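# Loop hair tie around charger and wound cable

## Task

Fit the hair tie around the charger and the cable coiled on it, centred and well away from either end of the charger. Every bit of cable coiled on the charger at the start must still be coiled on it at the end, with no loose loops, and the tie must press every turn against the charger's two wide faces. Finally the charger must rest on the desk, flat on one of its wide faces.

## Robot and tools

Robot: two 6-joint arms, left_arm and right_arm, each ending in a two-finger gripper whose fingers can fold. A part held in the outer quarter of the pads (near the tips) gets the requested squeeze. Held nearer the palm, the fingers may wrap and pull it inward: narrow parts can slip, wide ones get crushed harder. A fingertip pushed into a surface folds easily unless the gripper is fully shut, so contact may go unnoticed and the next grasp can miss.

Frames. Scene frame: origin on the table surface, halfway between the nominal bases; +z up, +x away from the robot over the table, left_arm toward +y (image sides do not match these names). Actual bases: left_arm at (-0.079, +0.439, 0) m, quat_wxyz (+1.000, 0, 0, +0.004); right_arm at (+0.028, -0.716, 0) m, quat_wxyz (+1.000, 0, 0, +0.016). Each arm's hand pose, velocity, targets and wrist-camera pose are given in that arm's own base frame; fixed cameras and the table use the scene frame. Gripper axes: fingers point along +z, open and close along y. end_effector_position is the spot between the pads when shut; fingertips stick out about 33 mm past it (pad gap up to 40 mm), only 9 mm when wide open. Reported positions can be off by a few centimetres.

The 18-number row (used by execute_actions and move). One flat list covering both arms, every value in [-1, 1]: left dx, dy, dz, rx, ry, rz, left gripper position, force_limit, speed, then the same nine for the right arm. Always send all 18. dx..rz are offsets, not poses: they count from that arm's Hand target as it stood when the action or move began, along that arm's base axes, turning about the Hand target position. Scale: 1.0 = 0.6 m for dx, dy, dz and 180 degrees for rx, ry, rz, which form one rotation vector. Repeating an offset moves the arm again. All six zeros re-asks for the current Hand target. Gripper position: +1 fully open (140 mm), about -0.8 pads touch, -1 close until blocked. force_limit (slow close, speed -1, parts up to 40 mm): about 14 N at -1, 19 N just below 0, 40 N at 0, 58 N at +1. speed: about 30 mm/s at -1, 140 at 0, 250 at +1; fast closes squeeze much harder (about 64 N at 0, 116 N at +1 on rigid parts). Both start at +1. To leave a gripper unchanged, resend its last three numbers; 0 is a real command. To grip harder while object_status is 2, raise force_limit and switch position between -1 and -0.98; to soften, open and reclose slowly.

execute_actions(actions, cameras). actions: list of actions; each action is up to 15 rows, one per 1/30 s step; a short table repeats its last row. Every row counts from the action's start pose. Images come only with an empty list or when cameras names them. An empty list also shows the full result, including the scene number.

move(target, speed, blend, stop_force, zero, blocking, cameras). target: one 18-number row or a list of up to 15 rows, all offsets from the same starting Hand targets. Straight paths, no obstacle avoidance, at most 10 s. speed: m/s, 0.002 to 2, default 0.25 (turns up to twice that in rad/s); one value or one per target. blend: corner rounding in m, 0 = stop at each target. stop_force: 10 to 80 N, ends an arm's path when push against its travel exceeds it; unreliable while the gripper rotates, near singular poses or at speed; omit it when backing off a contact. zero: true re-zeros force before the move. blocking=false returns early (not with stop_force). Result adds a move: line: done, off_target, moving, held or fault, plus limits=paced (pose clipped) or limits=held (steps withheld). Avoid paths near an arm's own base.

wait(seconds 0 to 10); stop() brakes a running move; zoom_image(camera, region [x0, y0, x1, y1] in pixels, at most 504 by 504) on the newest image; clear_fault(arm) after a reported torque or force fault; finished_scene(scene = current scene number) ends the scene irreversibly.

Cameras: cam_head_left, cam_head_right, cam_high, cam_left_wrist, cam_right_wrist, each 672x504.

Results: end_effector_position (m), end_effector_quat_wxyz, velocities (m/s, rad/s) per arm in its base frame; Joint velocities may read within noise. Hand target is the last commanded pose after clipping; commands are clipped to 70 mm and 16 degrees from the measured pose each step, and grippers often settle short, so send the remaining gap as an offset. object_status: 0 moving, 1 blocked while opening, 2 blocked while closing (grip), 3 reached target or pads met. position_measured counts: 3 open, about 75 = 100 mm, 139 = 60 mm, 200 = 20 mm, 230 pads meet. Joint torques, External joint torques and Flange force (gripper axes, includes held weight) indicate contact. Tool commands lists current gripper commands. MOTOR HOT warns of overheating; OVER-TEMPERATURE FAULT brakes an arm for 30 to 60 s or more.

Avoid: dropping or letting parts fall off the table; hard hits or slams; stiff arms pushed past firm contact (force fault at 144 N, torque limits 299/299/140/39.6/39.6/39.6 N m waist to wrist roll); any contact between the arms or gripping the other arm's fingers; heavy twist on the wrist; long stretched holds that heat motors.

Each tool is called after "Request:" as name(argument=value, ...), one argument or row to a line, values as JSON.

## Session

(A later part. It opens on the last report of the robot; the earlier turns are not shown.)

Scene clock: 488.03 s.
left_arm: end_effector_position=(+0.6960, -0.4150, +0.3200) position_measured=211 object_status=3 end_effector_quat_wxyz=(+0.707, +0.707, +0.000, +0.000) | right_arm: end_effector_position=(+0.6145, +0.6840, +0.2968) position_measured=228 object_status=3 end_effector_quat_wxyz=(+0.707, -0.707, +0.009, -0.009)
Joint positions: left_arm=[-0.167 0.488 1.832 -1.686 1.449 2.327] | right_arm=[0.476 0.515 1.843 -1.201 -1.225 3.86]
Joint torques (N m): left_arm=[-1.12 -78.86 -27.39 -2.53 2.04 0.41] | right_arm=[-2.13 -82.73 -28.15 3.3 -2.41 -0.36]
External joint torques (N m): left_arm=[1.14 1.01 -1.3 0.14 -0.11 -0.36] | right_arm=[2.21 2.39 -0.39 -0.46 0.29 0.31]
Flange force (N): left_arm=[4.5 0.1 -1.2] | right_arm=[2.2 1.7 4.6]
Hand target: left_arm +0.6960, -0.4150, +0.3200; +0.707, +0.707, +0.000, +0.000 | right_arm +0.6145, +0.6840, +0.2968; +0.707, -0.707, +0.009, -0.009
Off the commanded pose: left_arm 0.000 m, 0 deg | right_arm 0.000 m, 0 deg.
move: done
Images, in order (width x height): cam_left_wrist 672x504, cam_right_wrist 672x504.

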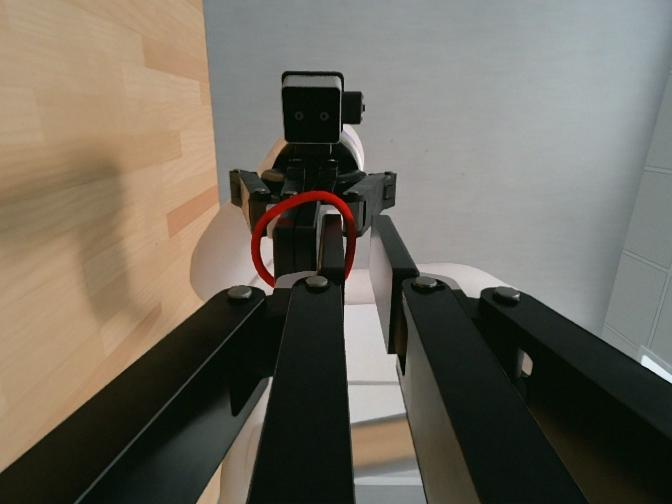

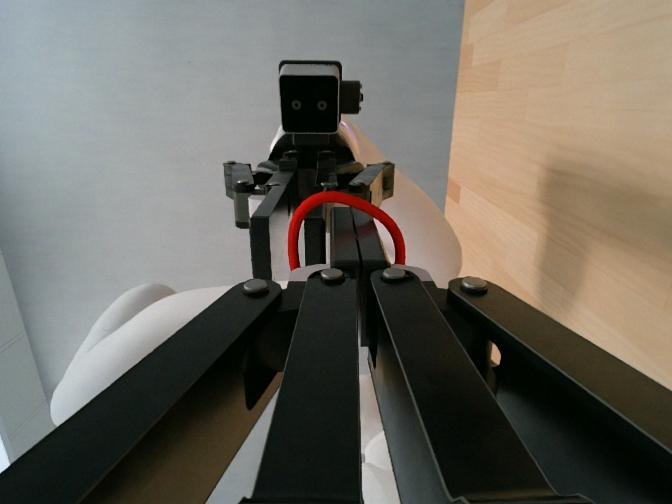

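Request:
move(
  target=[0, 0, 0, 0, 0, 0, -0.65, -0.6, -1, 0, 0, -0.0247, 0, 0, 0, -0.79, 0, 0],
  speed=0.02,
)

Request:
move(
  target=[0, 0, 0, 0, 0, 0, -0.65, -0.6, -1, 0, 0, 0, 0, 0, 0, -0.515, 0, -1],
  cameras=["cam_left_wrist", "cam_right_wrist"],
)

Request:
zoom_image(
  camera="cam_right_wrist",
  region=[250, 110, 450, 310],
)

Request:
zoom_image(
  camera="cam_left_wrist",
  region=[200, 110, 400, 310],
)

Scene clock: 496.67 s.
left_arm: end_effector_position=(+0.6960, -0.4150, +0.3200) position_measured=211 object_status=3 end_effector_quat_wxyz=(+0.707, +0.707, +0.000, +0.000) | right_arm: end_effector_position=(+0.6145, +0.6840, +0.2820) position_measured=228 object_status=3 end_effector_quat_wxyz=(+0.707, -0.707, +0.009, -0.009)
Joint positions: left_arm=[-0.167 0.488 1.832 -1.686 1.449 2.327] | right_arm=[0.476 0.532 1.849 -1.193 -1.234 3.837]
Joint torques (N m): left_arm=[-1.29 -78.78 -27.6 -2.58 2.03 0.37] | right_arm=[-2.09 -83.27 -27.41 3.24 -2.47 -0.33]
External joint torques (N m): left_arm=[1.03 1.22 -1.04 0.18 -0.1 -0.33] | right_arm=[2.29 2.13 -0.31 -0.44 0.3 0.28]
Flange force (N): left_arm=[4.2 -0.3 -1.1] | right_arm=[1.7 1.6 4.5]
Hand target: left_arm +0.6960, -0.4150, +0.3200; +0.707, +0.707, +0.000, +0.000 | right_arm +0.6145, +0.6840, +0.2820; +0.707, -0.707, +0.009, -0.009
Off the commanded pose: left_arm 0.000 m, 0 deg | right_arm 0.000 m, 0 deg.
move: done

Scene clock: 497.63 s.
left_arm: end_effector_position=(+0.6960, -0.4150, +0.3200) position_measured=211 object_status=3 end_effector_quat_wxyz=(+0.707, +0.707, +0.000, +0.000) | right_arm: end_effector_position=(+0.6145, +0.6840, +0.2820) position_measured=194 object_status=0 end_effector_quat_wxyz=(+0.707, -0.707, +0.009, -0.009)
Joint positions: left_arm=[-0.167 0.488 1.832 -1.686 1.449 2.327] | right_arm=[0.476 0.532 1.849 -1.193 -1.234 3.837]
Joint torques (N m): left_arm=[-1.2 -79.01 -27.59 -2.58 2.06 0.36] | right_arm=[-1.9 -83.35 -27.37 3.24 -2.46 -0.35]
External joint torques (N m): left_arm=[1.22 1.29 -1.08 0.18 -0.13 -0.32] | right_arm=[1.92 2.75 -0.24 -0.46 0.31 0.31]
Flange force (N): left_arm=[4.4 -0.3 -1.3] | right_arm=[2.5 2.3 4.3]
Hand target: left_arm +0.6960, -0.4150, +0.3200; +0.707, +0.707, +0.000, +0.000 | right_arm +0.6145, +0.6840, +0.2820; +0.707, -0.707, +0.009, -0.009
Off the commanded pose: left_arm 0.000 m, 0 deg | right_arm 0.000 m, 0 deg.
move: done
Images, in order (width x height): cam_left_wrist 672x504, cam_right_wrist 672x504.

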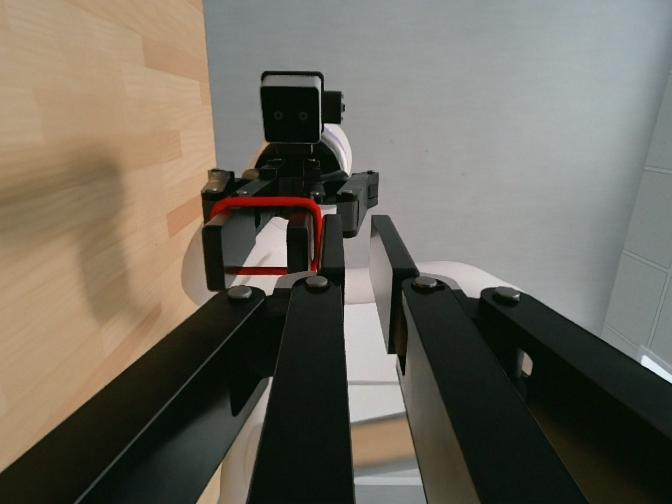

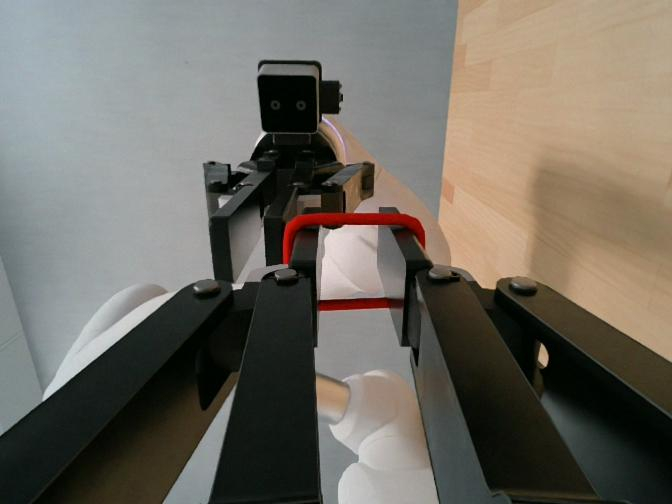

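Scaled by 2.520.

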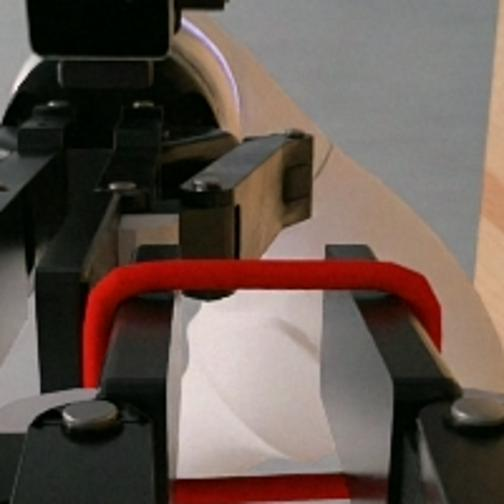

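Scaled by 2.520.

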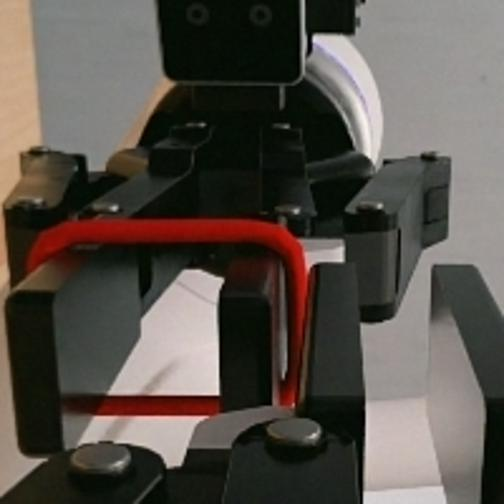

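Request:
move(
  target=[0, 0, 0, 0, 0, 0, -0.65, -0.6, -1, 0, 0, -0.007, 0, 0, 0, -0.515, 0, -1],
  speed=0.02,
)

Request:
move(
  target=[0, 0.1667, 0, 0, 0, 0, -0.65, -0.6, -1, -0.005, -0.2, 0, 0, 0, 0, -0.515, 0, -1],
  speed=0.06,
  cameras=["cam_left_wrist", "cam_right_wrist", "cam_high"],
)

Request:
zoom_image(
  camera="cam_right_wrist",
  region=[250, 150, 450, 350],
)

Request:
zoom_image(
  camera="cam_left_wrist",
  region=[200, 50, 400, 250],
)

Scene clock: 516.77 s.
left_arm: end_effector_position=(+0.6960, -0.4150, +0.3200) position_measured=211 object_status=3 end_effector_quat_wxyz=(+0.707, +0.707, +0.000, +0.000) | right_arm: end_effector_position=(+0.6145, +0.6840, +0.2778) position_measured=194 object_status=3 end_effector_quat_wxyz=(+0.707, -0.707, +0.009, -0.009)
Joint positions: left_arm=[-0.167 0.488 1.832 -1.686 1.449 2.327] | right_arm=[0.476 0.537 1.85 -1.19 -1.236 3.83]
Joint torques (N m): left_arm=[-1.36 -79.12 -27.53 -2.57 2.06 0.37] | right_arm=[-2.14 -83.54 -27.12 3.24 -2.5 -0.35]
External joint torques (N m): left_arm=[1.44 1.35 -1.15 0.18 -0.13 -0.32] | right_arm=[2.16 2.05 -0.49 -0.44 0.32 0.31]
Flange force (N): left_arm=[4.7 -0.4 -1.6] | right_arm=[2.0 1.4 4.5]
Hand target: left_arm +0.6960, -0.4150, +0.3200; +0.707, +0.707, +0.000, +0.000 | right_arm +0.6145, +0.6840, +0.2778; +0.707, -0.707, +0.009, -0.009
Off the commanded pose: left_arm 0.000 m, 0 deg | right_arm 0.000 m, 0 deg.
move: done

Scene clock: 519.03 s.
left_arm: end_effector_position=(+0.6960, -0.3150, +0.3202) position_measured=211 object_status=3 end_effector_quat_wxyz=(+0.707, +0.707, +0.000, +0.000) | right_arm: end_effector_position=(+0.6115, +0.5641, +0.2778) position_measured=194 object_status=3 end_effector_quat_wxyz=(+0.707, -0.707, +0.009, -0.009)
Joint positions: left_arm=[-0.024 0.482 1.842 -1.588 1.554 2.324] | right_arm=[0.313 0.475 1.963 -1.309 -1.355 3.816]
Joint torques (N m): left_arm=[-1.37 -78.06 -26.85 -2.32 2.09 0.39] | right_arm=[-1.89 -75.52 -24.89 2.85 -2.53 -0.39]
External joint torques (N m): left_arm=[1.41 1.6 -1.24 0.23 -0.18 -0.34] | right_arm=[1.94 2.14 -0.39 -0.41 0.33 0.34]
Flange force (N): left_arm=[4.9 -0.6 -2.2] | right_arm=[2.5 1.8 4.0]
Hand target: left_arm +0.6960, -0.3150, +0.3200; +0.707, +0.707, +0.000, +0.000 | right_arm +0.6115, +0.5640, +0.2778; +0.707, -0.707, +0.009, -0.009
Off the commanded pose: left_arm 0.000 m, 0 deg | right_arm 0.000 m, 0 deg.
move: done
Images, in order (width x height): cam_high 672x504, cam_left_wrist 672x504, cam_right_wrist 672x504.

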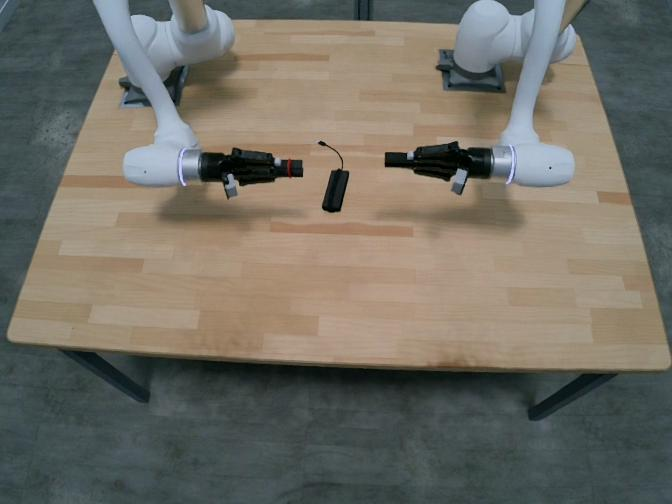

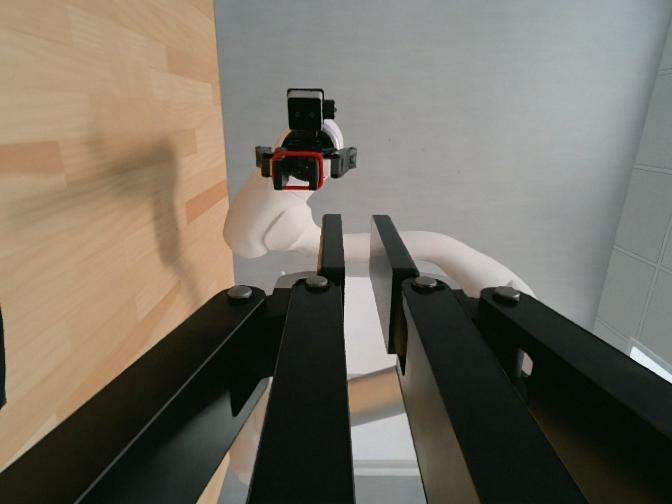

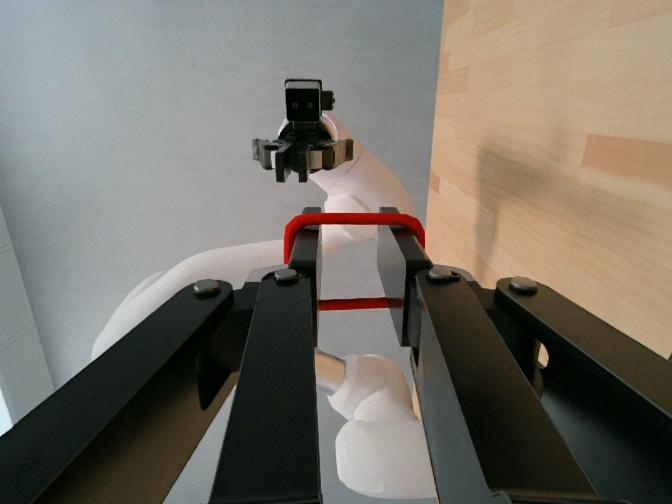

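Scaled by 2.520.

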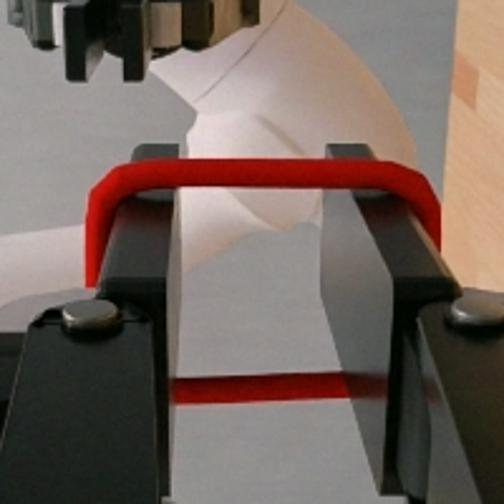

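Scaled by 2.520.

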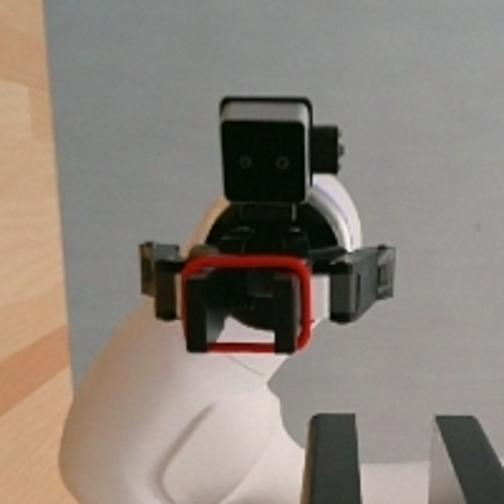

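Request:
zoom_image(
  camera="cam_high",
  region=[210, 130, 360, 220],
)

Scaled by 3.360.

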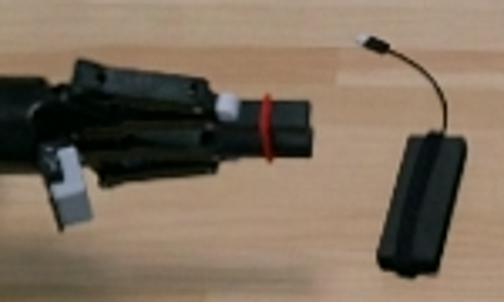

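Request:
move(
  target=[-0.2833, -0.2383, -0.1167, 0.4988, -0.0404, -0.0404, 0.2, -0.6, 0, 0, 0, 0, 0, 0, 0, -0.515, 0, -1],
  speed=0.25,
  cameras=["cam_left_wrist", "cam_right_wrist", "cam_high"],
)

Request:
zoom_image(
  camera="cam_left_wrist",
  region=[250, 100, 500, 320],
)

Scene clock: 540.93 s.
left_arm: end_effector_position=(+0.5260, -0.4579, +0.2500) position_measured=104 object_status=3 end_effector_quat_wxyz=(+0.001, +0.997, -0.081, +0.000) | right_arm: end_effector_position=(+0.6115, +0.5640, +0.2778) position_measured=194 object_status=3 end_effector_quat_wxyz=(+0.707, -0.707, +0.009, -0.009)
Joint positions: left_arm=[-0.765 0.266 1.61 -0.001 1.265 0.968] | right_arm=[0.313 0.475 1.963 -1.309 -1.355 3.816]
Joint torques (N m): left_arm=[-1.4 -70.2 -39.24 4.18 0.22 0.26] | right_arm=[-2.07 -75.42 -24.79 2.88 -2.48 -0.37]
External joint torques (N m): left_arm=[1.38 1.86 -1.34 0 -0.26 -0.26] | right_arm=[2.11 2.05 -0.48 -0.43 0.28 0.33]
Flange force (N): left_arm=[5.5 1.5 -0.3] | right_arm=[2.5 1.7 4.2]
Hand target: left_arm +0.5260, -0.4580, +0.2500; +0.001, +0.997, -0.081, +0.000 | right_arm +0.6115, +0.5640, +0.2778; +0.707, -0.707, +0.009, -0.009
Off the commanded pose: left_arm 0.000 m, 0 deg | right_arm 0.000 m, 0 deg.
move: done
Images, in order (width x height): cam_high 672x504, cam_left_wrist 672x504, cam_right_wrist 672x504.

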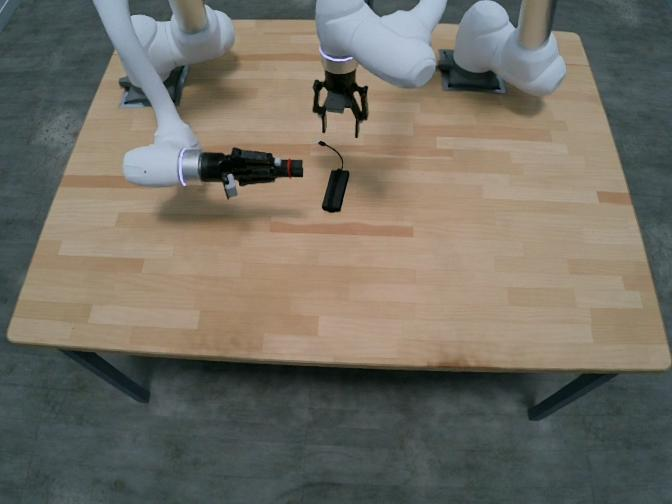

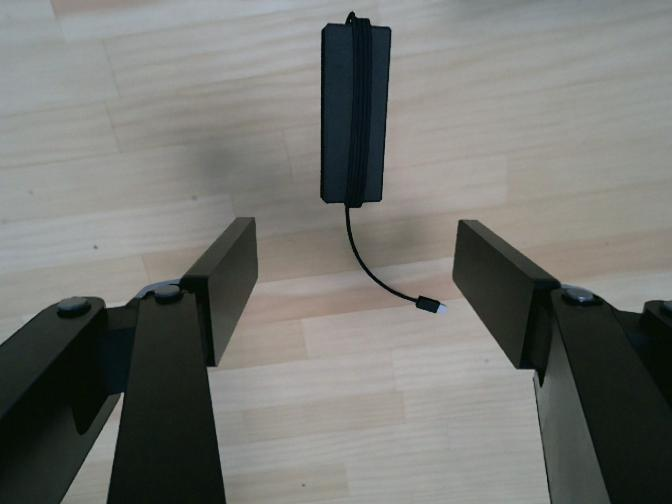

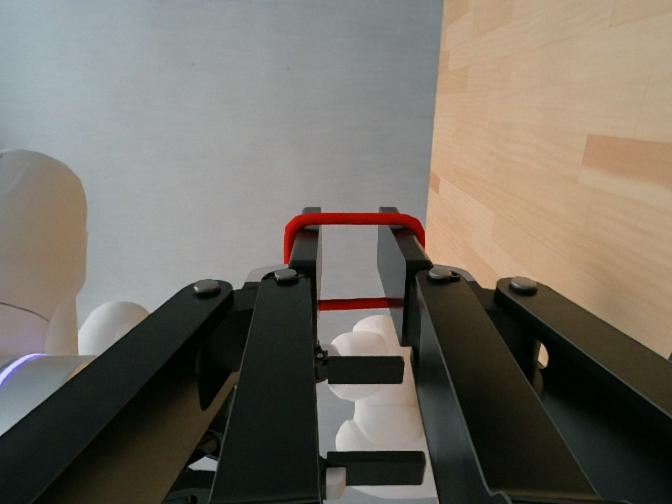

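Scaled by 2.016.

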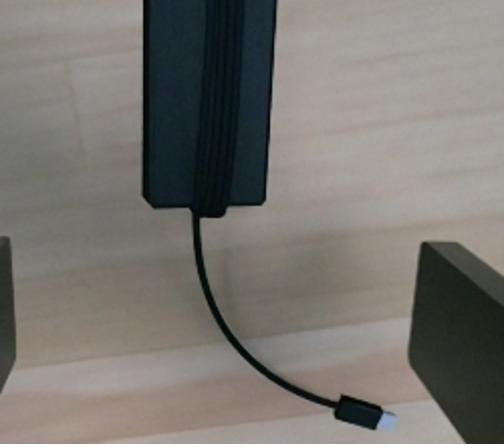

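Request:
move(
  target=[-0.0098, -0.0083, -0.25, 0, 0, -0.0036, 0.2, -0.6, 0, 0, 0, 0, 0, 0, 0, -0.515, 0, -1],
  speed=0.15,
  cameras=["cam_left_wrist", "cam_high"],
)

Request:
zoom_image(
  camera="cam_high",
  region=[270, 80, 400, 230],
)

Scene clock: 553.10 s.
left_arm: end_effector_position=(+0.5202, -0.4630, +0.1001) position_measured=104 object_status=3 end_effector_quat_wxyz=(+0.001, +0.996, -0.087, +0.000) | right_arm: end_effector_position=(+0.6115, +0.5640, +0.2778) position_measured=194 object_status=3 end_effector_quat_wxyz=(+0.707, -0.707, +0.009, -0.009)
Joint positions: left_arm=[-0.776 0.367 1.767 -0.001 1.007 0.968] | right_arm=[0.313 0.475 1.963 -1.309 -1.355 3.816]
Joint torques (N m): left_arm=[-1.25 -75.42 -34.61 3.58 0.18 0.34] | right_arm=[-1.97 -75.01 -24.86 2.87 -2.52 -0.38]
External joint torques (N m): left_arm=[1.12 1.76 -1.4 0.14 -0.23 -0.34] | right_arm=[1.89 1.3 -0.51 -0.43 0.32 0.34]
Flange force (N): left_arm=[5.0 1.8 0.8] | right_arm=[1.9 0.7 3.6]
Hand target: left_arm +0.5201, -0.4629, +0.1000; +0.001, +0.996, -0.087, +0.000 | right_arm +0.6115, +0.5640, +0.2778; +0.707, -0.707, +0.009, -0.009
Off the commanded pose: left_arm 0.000 m, 0 deg | right_arm 0.000 m, 0 deg.
move: done
Images, in order (width x height): cam_high 672x504, cam_left_wrist 672x504.

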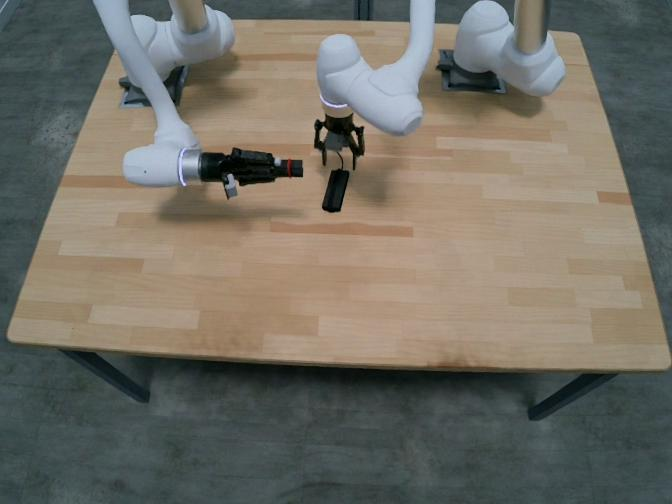

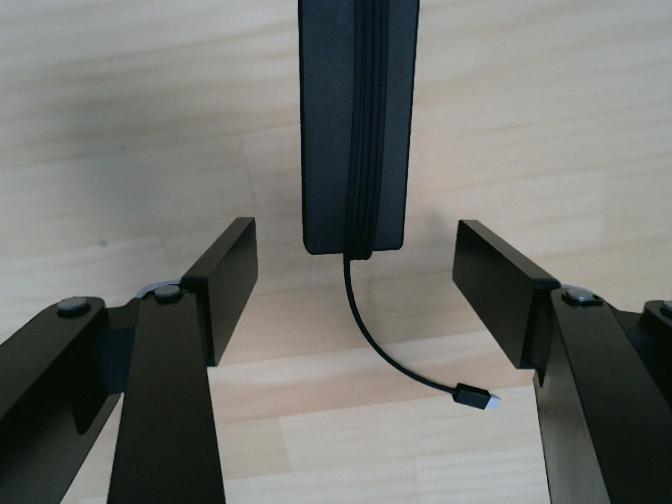

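Scaled by 3.360.

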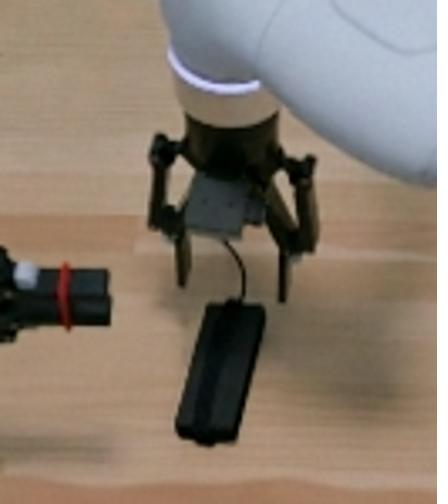

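Request:
move(
  target=[0.0089, -0.0016, -0.095, 0, 0, -0.002, 0.2, -0.6, 0, 0, 0, 0, 0, 0, 0, -0.515, 0, -1],
  speed=0.08,
)

Request:
move(
  target=[0, 0, 0, 0, 0, 0, -1, -0.3, -1, 0, 0, 0, 0, 0, 0, -0.515, 0, -1],
  cameras=["cam_left_wrist", "cam_high"],
)

Scene clock: 563.73 s.
left_arm: end_effector_position=(+0.5255, -0.4639, +0.0430) position_measured=104 object_status=3 end_effector_quat_wxyz=(+0.001, +0.996, -0.090, +0.000) | right_arm: end_effector_position=(+0.6115, +0.5640, +0.2778) position_measured=194 object_status=3 end_effector_quat_wxyz=(+0.707, -0.707, +0.009, -0.009)
Joint positions: left_arm=[-0.772 0.428 1.8 -0.001 0.914 0.979] | right_arm=[0.313 0.475 1.963 -1.309 -1.355 3.816]
Joint torques (N m): left_arm=[-1.27 -78.09 -32.52 3.37 0.22 0.29] | right_arm=[-1.99 -75.35 -24.98 2.88 -2.49 -0.34]
External joint torques (N m): left_arm=[1.45 0.9 -1.15 0.11 -0.27 -0.29] | right_arm=[1.89 1.89 -0.44 -0.43 0.29 0.29]
Flange force (N): left_arm=[3.8 0.4 0.6] | right_arm=[2.3 1.6 3.8]
Hand target: left_arm +0.5255, -0.4639, +0.0430; +0.001, +0.996, -0.090, +0.000 | right_arm +0.6115, +0.5640, +0.2778; +0.707, -0.707, +0.009, -0.009
Off the commanded pose: left_arm 0.000 m, 0 deg | right_arm 0.000 m, 0 deg.
move: done

Scene clock: 564.97 s.
left_arm: end_effector_position=(+0.5255, -0.4639, +0.0430) position_measured=148 object_status=0 end_effector_quat_wxyz=(+0.001, +0.996, -0.090, +0.000) | right_arm: end_effector_position=(+0.6115, +0.5640, +0.2778) position_measured=194 object_status=3 end_effector_quat_wxyz=(+0.707, -0.707, +0.009, -0.009)
Joint positions: left_arm=[-0.772 0.428 1.8 -0.001 0.914 0.979] | right_arm=[0.313 0.475 1.963 -1.309 -1.355 3.816]
Joint torques (N m): left_arm=[-0.97 -75.24 -30.18 3.53 0.29 0.31] | right_arm=[-1.94 -75.12 -24.97 2.88 -2.53 -0.36]
External joint torques (N m): left_arm=[1.07 -1.78 -3.45 -0.06 -0.34 -0.31] | right_arm=[1.94 2.12 -0.16 -0.46 0.34 0.31]
Flange force (N): left_arm=[4.5 1.5 -3.5] | right_arm=[2.0 1.9 3.7]
Hand target: left_arm +0.5255, -0.4639, +0.0430; +0.001, +0.996, -0.090, +0.000 | right_arm +0.6115, +0.5640, +0.2778; +0.707, -0.707, +0.009, -0.009
Off the commanded pose: left_arm 0.000 m, 0 deg | right_arm 0.000 m, 0 deg.
move: done
Images, in order (width x height): cam_high 672x504, cam_left_wrist 672x504.

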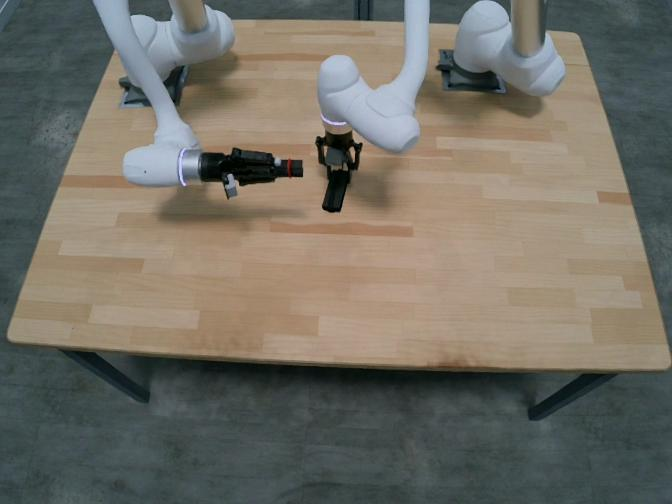

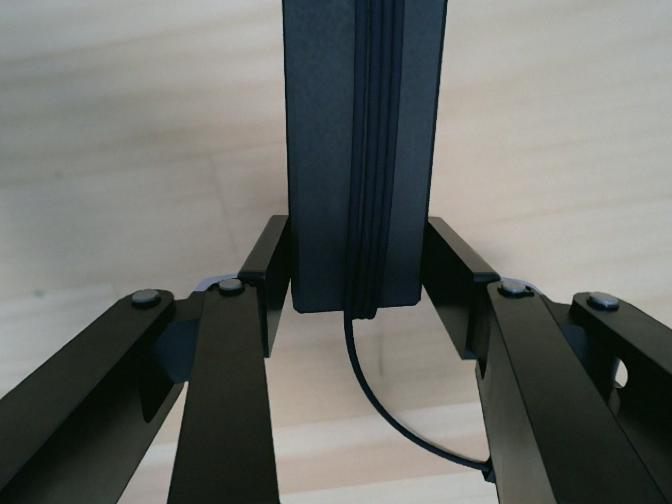

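Request:
move(
  target=[0, 0, 0.1, 0, 0, 0, -1, -0.3, -1, 0, 0, 0, 0, 0, 0, -0.515, 0, -1],
  speed=0.05,
  cameras=["cam_left_wrist", "cam_right_wrist", "cam_high"],
)

Request:
zoom_image(
  camera="cam_high",
  region=[270, 80, 400, 230],
)

Scene clock: 569.47 s.
left_arm: end_effector_position=(+0.5255, -0.4639, +0.1030) position_measured=149 object_status=2 end_effector_quat_wxyz=(+0.001, +0.996, -0.090, +0.000) | right_arm: end_effector_position=(+0.6115, +0.5640, +0.2778) position_measured=194 object_status=3 end_effector_quat_wxyz=(+0.707, -0.707, +0.009, -0.009)
Joint positions: left_arm=[-0.772 0.371 1.755 -0.001 1.015 0.979] | right_arm=[0.313 0.475 1.963 -1.309 -1.355 3.816]
Joint torques (N m): left_arm=[-1.5 -77.19 -36.01 3.64 0.14 0.31] | right_arm=[-1.99 -75.52 -24.88 2.83 -2.48 -0.36]
External joint torques (N m): left_arm=[1.39 3.04 -0.11 0.08 -0.19 -0.31] | right_arm=[1.79 2.31 -0.41 -0.4 0.29 0.31]
Flange force (N): left_arm=[4.6 1.0 2.9] | right_arm=[2.7 2.1 3.8]
Hand target: left_arm +0.5255, -0.4639, +0.1030; +0.001, +0.996, -0.090, +0.000 | right_arm +0.6115, +0.5640, +0.2778; +0.707, -0.707, +0.009, -0.009
Off the commanded pose: left_arm 0.000 m, 0 deg | right_arm 0.000 m, 0 deg.
move: done
Images, in order (width x height): cam_high 672x504, cam_left_wrist 672x504, cam_right_wrist 672x504.

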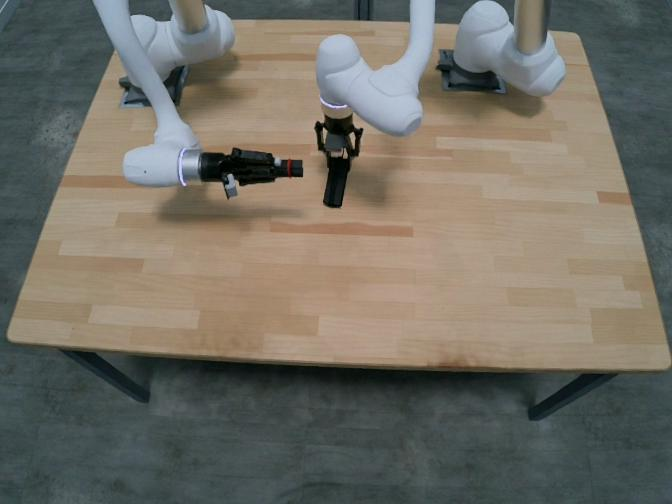

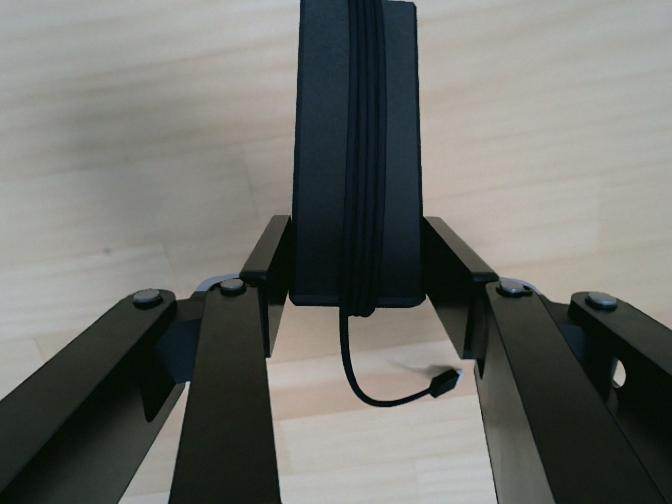

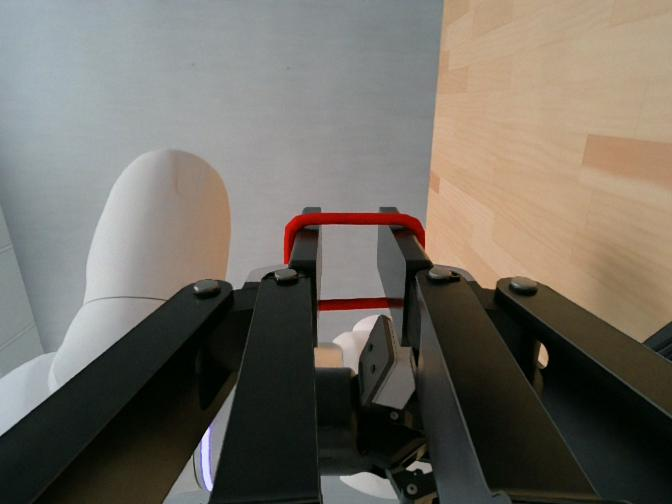

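Scaled by 3.360.

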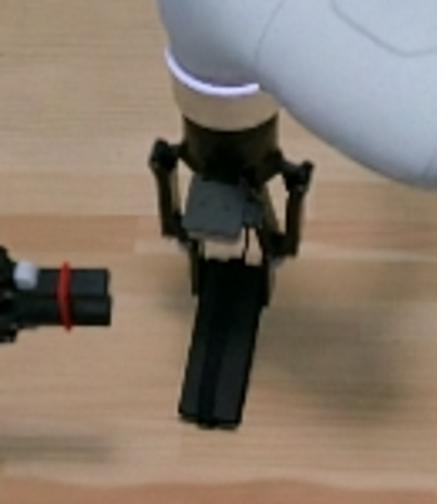

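Request:
move(
  target=[0, 0, -0.1, 0, 0, 0, -1, -0.3, -1, 0, 0, 0, 0, 0, 0, -0.515, 0, -1],
  speed=0.03,
  cameras=["cam_left_wrist"],
)

Scene clock: 582.93 s.
left_arm: end_effector_position=(+0.5255, -0.4639, +0.0431) position_measured=149 object_status=2 end_effector_quat_wxyz=(+0.001, +0.996, -0.090, +0.000) | right_arm: end_effector_position=(+0.6115, +0.5640, +0.2778) position_measured=194 object_status=3 end_effector_quat_wxyz=(+0.707, -0.707, +0.009, -0.009)
Joint positions: left_arm=[-0.772 0.428 1.8 -0.001 0.914 0.979] | right_arm=[0.313 0.475 1.963 -1.309 -1.355 3.816]
Joint torques (N m): left_arm=[1.05 -69.43 -29.53 4.29 -1.44 0.26] | right_arm=[-2.08 -75.34 -24.95 2.89 -2.49 -0.35]
External joint torques (N m): left_arm=[-1.23 -7.5 -4.13 -0.83 1.39 -0.26] | right_arm=[2.22 2.05 -0.36 -0.44 0.29 0.3]
Flange force (N): left_arm=[-1.4 1.7 -12.6] | right_arm=[2.2 1.8 4.2]
Hand target: left_arm +0.5255, -0.4639, +0.0430; +0.001, +0.996, -0.090, +0.000 | right_arm +0.6115, +0.5640, +0.2778; +0.707, -0.707, +0.009, -0.009
Off the commanded pose: left_arm 0.000 m, 0 deg | right_arm 0.000 m, 0 deg.
move: done
Images, in order (width x height): cam_left_wrist 672x504.

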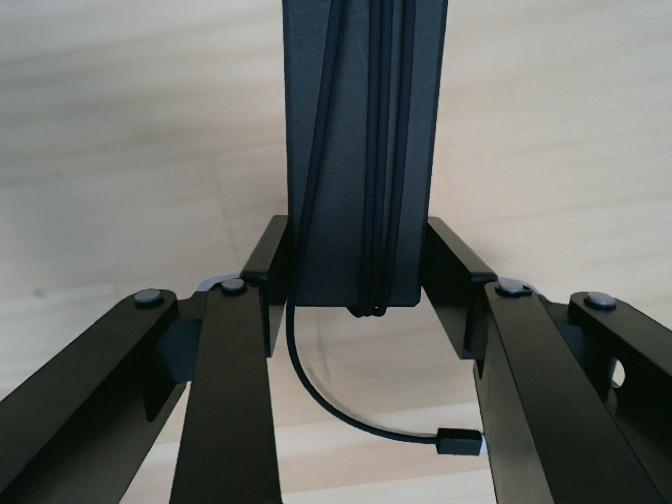

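Request:
zoom_image(
  camera="cam_left_wrist",
  region=[230, 0, 500, 330],
)

Request:
zoom_image(
  camera="cam_left_wrist",
  region=[260, 200, 460, 360],
)

Scaled by 1.527.

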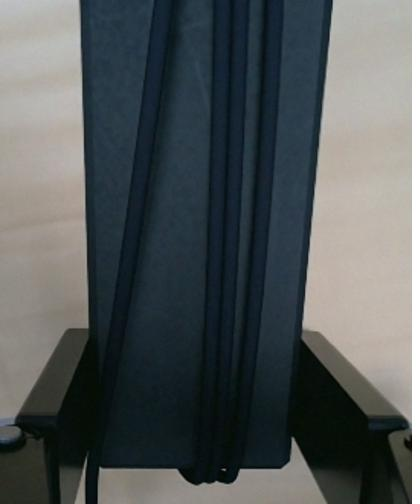

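Scaled by 2.520.

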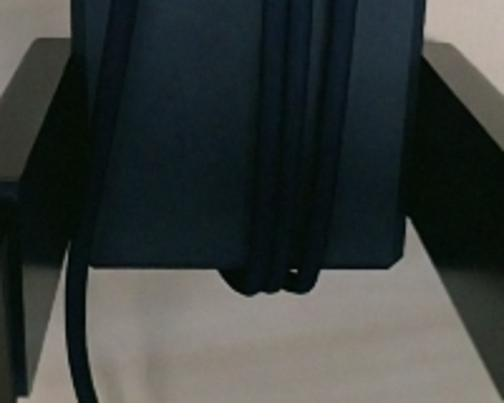

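Request:
move(
  target=[0, 0, 0, 0, 0, 0, 0.2, -0.6, -1, 0, 0, 0, 0, 0, 0, -0.515, 0, -1],
  cameras=["cam_left_wrist", "cam_head_left", "cam_head_right"],
)

Request:
zoom_image(
  camera="cam_left_wrist",
  region=[200, 0, 500, 450],
)

Request:
zoom_image(
  camera="cam_head_right",
  region=[340, 250, 440, 380],
)

Scene clock: 605.80 s.
left_arm: end_effector_position=(+0.5255, -0.4639, +0.0430) position_measured=104 object_status=0 end_effector_quat_wxyz=(+0.001, +0.996, -0.090, +0.000) | right_arm: end_effector_position=(+0.6115, +0.5640, +0.2778) position_measured=194 object_status=3 end_effector_quat_wxyz=(+0.707, -0.707, +0.009, -0.009)
Joint positions: left_arm=[-0.772 0.428 1.8 -0.001 0.914 0.979] | right_arm=[0.313 0.475 1.963 -1.309 -1.355 3.816]
Joint torques (N m): left_arm=[-1.44 -78.29 -32.32 3.3 0.14 0.31] | right_arm=[-1.94 -75.2 -25 2.87 -2.5 -0.35]
External joint torques (N m): left_arm=[1.12 1.01 -1.42 0.17 -0.19 -0.31] | right_arm=[2.16 1.6 -0.42 -0.41 0.29 0.3]
Flange force (N): left_arm=[4.2 1.2 0.4] | right_arm=[1.8 1.2 4.0]
Hand target: left_arm +0.5255, -0.4639, +0.0430; +0.001, +0.996, -0.090, +0.000 | right_arm +0.6115, +0.5640, +0.2778; +0.707, -0.707, +0.009, -0.009
Off the commanded pose: left_arm 0.000 m, 0 deg | right_arm 0.000 m, 0 deg.
move: done
Images, in order (width x height): cam_head_left 672x504, cam_head_right 672x504, cam_left_wrist 672x504.

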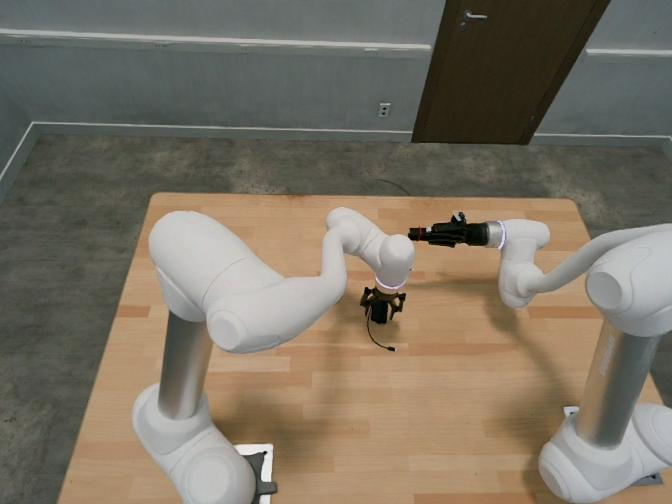

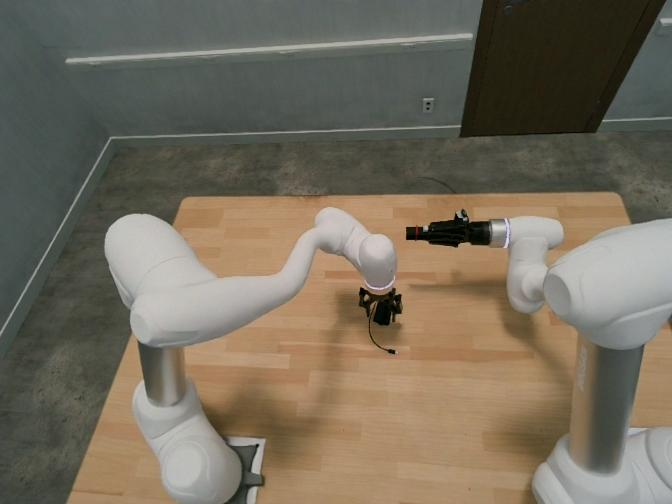

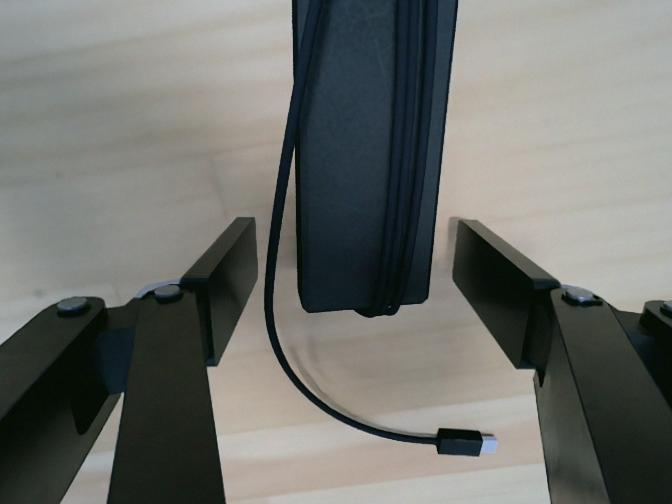

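Scaled by 1.120.

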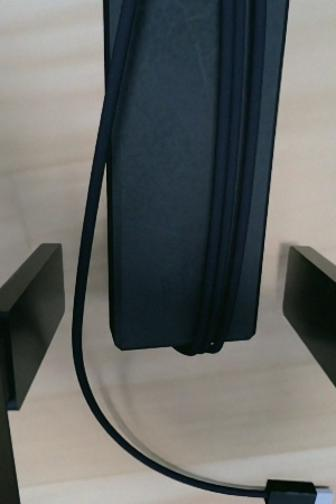

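Scaled by 3.877.

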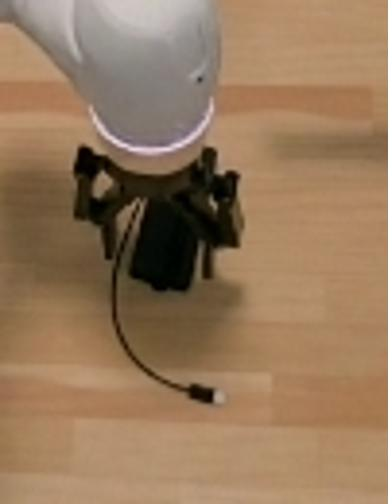

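Request:
move(
  target=[0, 0, 0.25, 0, 0, 0, 0.2, -0.6, -1, 0, 0, 0, 0, 0, 0, -0.515, 0, -1],
  speed=0.15,
  cameras=["cam_left_wrist", "cam_high"],
)

Request:
zoom_image(
  camera="cam_left_wrist",
  region=[250, 20, 500, 330],
)

Request:
zoom_image(
  camera="cam_high",
  region=[300, 130, 380, 230],
)

Scene clock: 612.50 s.
left_arm: end_effector_position=(+0.5255, -0.4639, +0.1929) position_measured=104 object_status=3 end_effector_quat_wxyz=(+0.000, +0.996, -0.090, +0.000) | right_arm: end_effector_position=(+0.6115, +0.5640, +0.2778) position_measured=194 object_status=3 end_effector_quat_wxyz=(+0.707, -0.707, +0.009, -0.009)
Joint positions: left_arm=[-0.772 0.304 1.669 -0.001 1.168 0.979] | right_arm=[0.313 0.475 1.963 -1.309 -1.355 3.816]
Joint torques (N m): left_arm=[-1.75 -71.86 -37.81 3.92 0.23 0.29] | right_arm=[-1.85 -75.35 -24.93 2.89 -2.47 -0.37]
External joint torques (N m): left_arm=[1.71 1.42 -1.27 0.1 -0.28 -0.29] | right_arm=[1.81 2.11 -0.32 -0.45 0.27 0.32]
Flange force (N): left_arm=[5.0 0.7 0.0] | right_arm=[2.4 1.9 3.6]
Hand target: left_arm +0.5255, -0.4639, +0.1930; +0.001, +0.996, -0.090, +0.000 | right_arm +0.6115, +0.5640, +0.2778; +0.707, -0.707, +0.009, -0.009
Off the commanded pose: left_arm 0.000 m, 0 deg | right_arm 0.000 m, 0 deg.
move: done
Images, in order (width x height): cam_high 672x504, cam_left_wrist 672x504.

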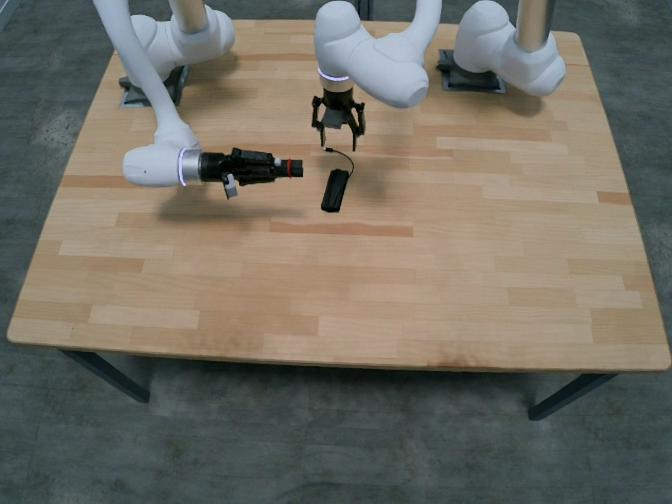

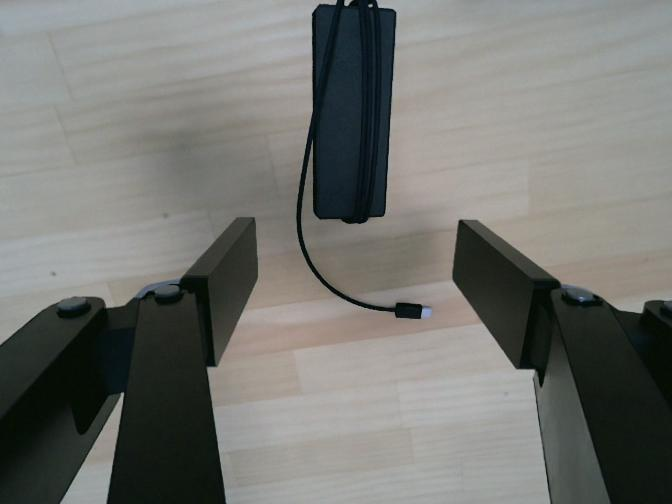

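Scaled by 1.626.

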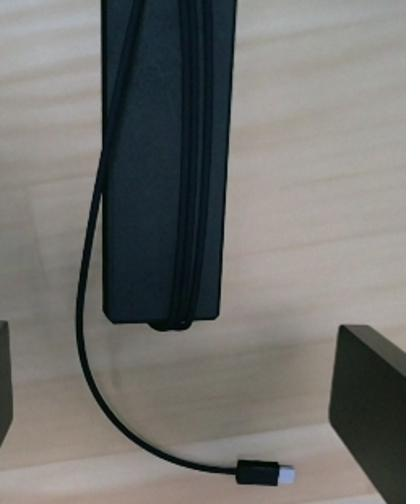

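Scaled by 5.040.

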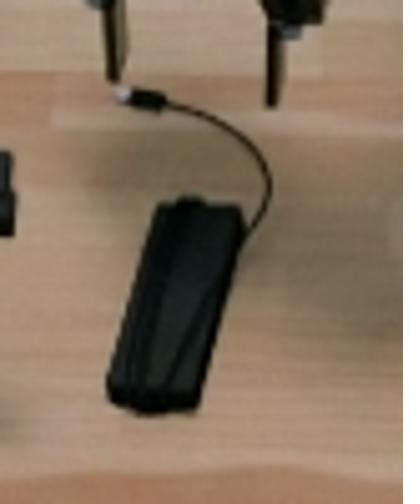

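Request:
move(
  target=[0.1, -0.017, 0.05, 0, 0, 0, 0.2, -0.6, -1, 0, 0, 0, 0, 0, 0, -0.515, 0, -1],
  speed=0.15,
  cameras=["cam_left_wrist"],
)

Request:
zoom_image(
  camera="cam_left_wrist",
  region=[260, 60, 480, 350],
)

Request:
zoom_image(
  camera="cam_left_wrist",
  region=[290, 80, 420, 210],
)

Scene clock: 638.03 s.
left_arm: end_effector_position=(+0.5855, -0.4741, +0.2230) position_measured=104 object_status=3 end_effector_quat_wxyz=(+0.001, +0.996, -0.090, +0.000) | right_arm: end_effector_position=(+0.6115, +0.5640, +0.2778) position_measured=194 object_status=3 end_effector_quat_wxyz=(+0.707, -0.707, +0.009, -0.009)
Joint positions: left_arm=[-0.726 0.366 1.525 -0.001 1.25 1.025] | right_arm=[0.313 0.475 1.963 -1.309 -1.355 3.816]
Joint torques (N m): left_arm=[-1.59 -78.88 -39.11 4.06 0.19 0.3] | right_arm=[-2.01 -75.11 -24.93 2.87 -2.48 -0.37]
External joint torques (N m): left_arm=[1.56 1.13 -1.21 0.1 -0.24 -0.3] | right_arm=[2.02 1.94 -0.26 -0.44 0.29 0.32]
Flange force (N): left_arm=[4.6 0.6 -0.4] | right_arm=[2.0 1.6 3.8]
Hand target: left_arm +0.5855, -0.4741, +0.2230; +0.001, +0.996, -0.090, +0.000 | right_arm +0.6115, +0.5640, +0.2778; +0.707, -0.707, +0.009, -0.009
Off the commanded pose: left_arm 0.000 m, 0 deg | right_arm 0.000 m, 0 deg.
move: done
Images, in order (width x height): cam_left_wrist 672x504.

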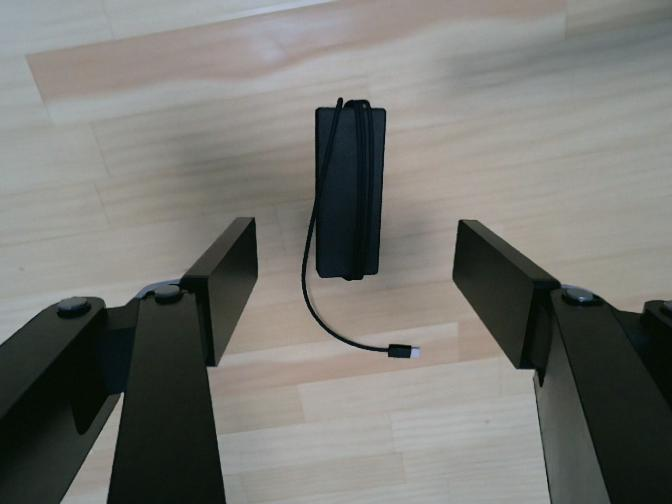

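Scaled by 1.738.

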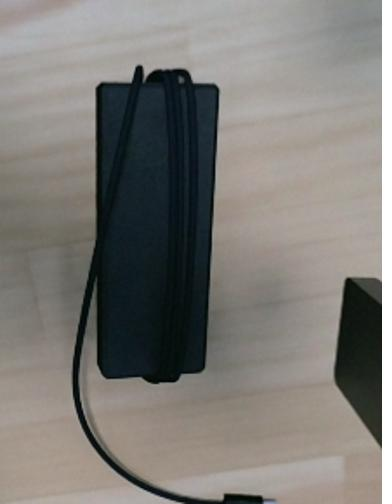

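Scaled by 3.877.

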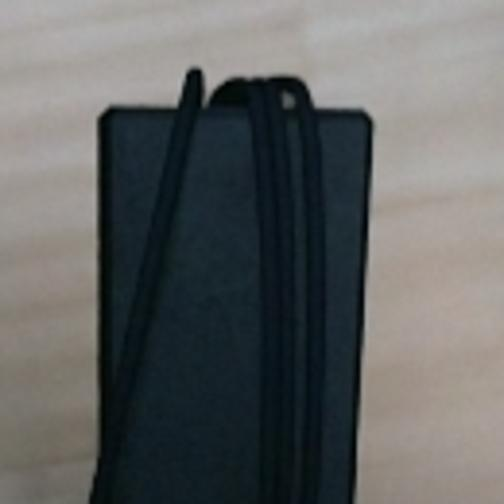

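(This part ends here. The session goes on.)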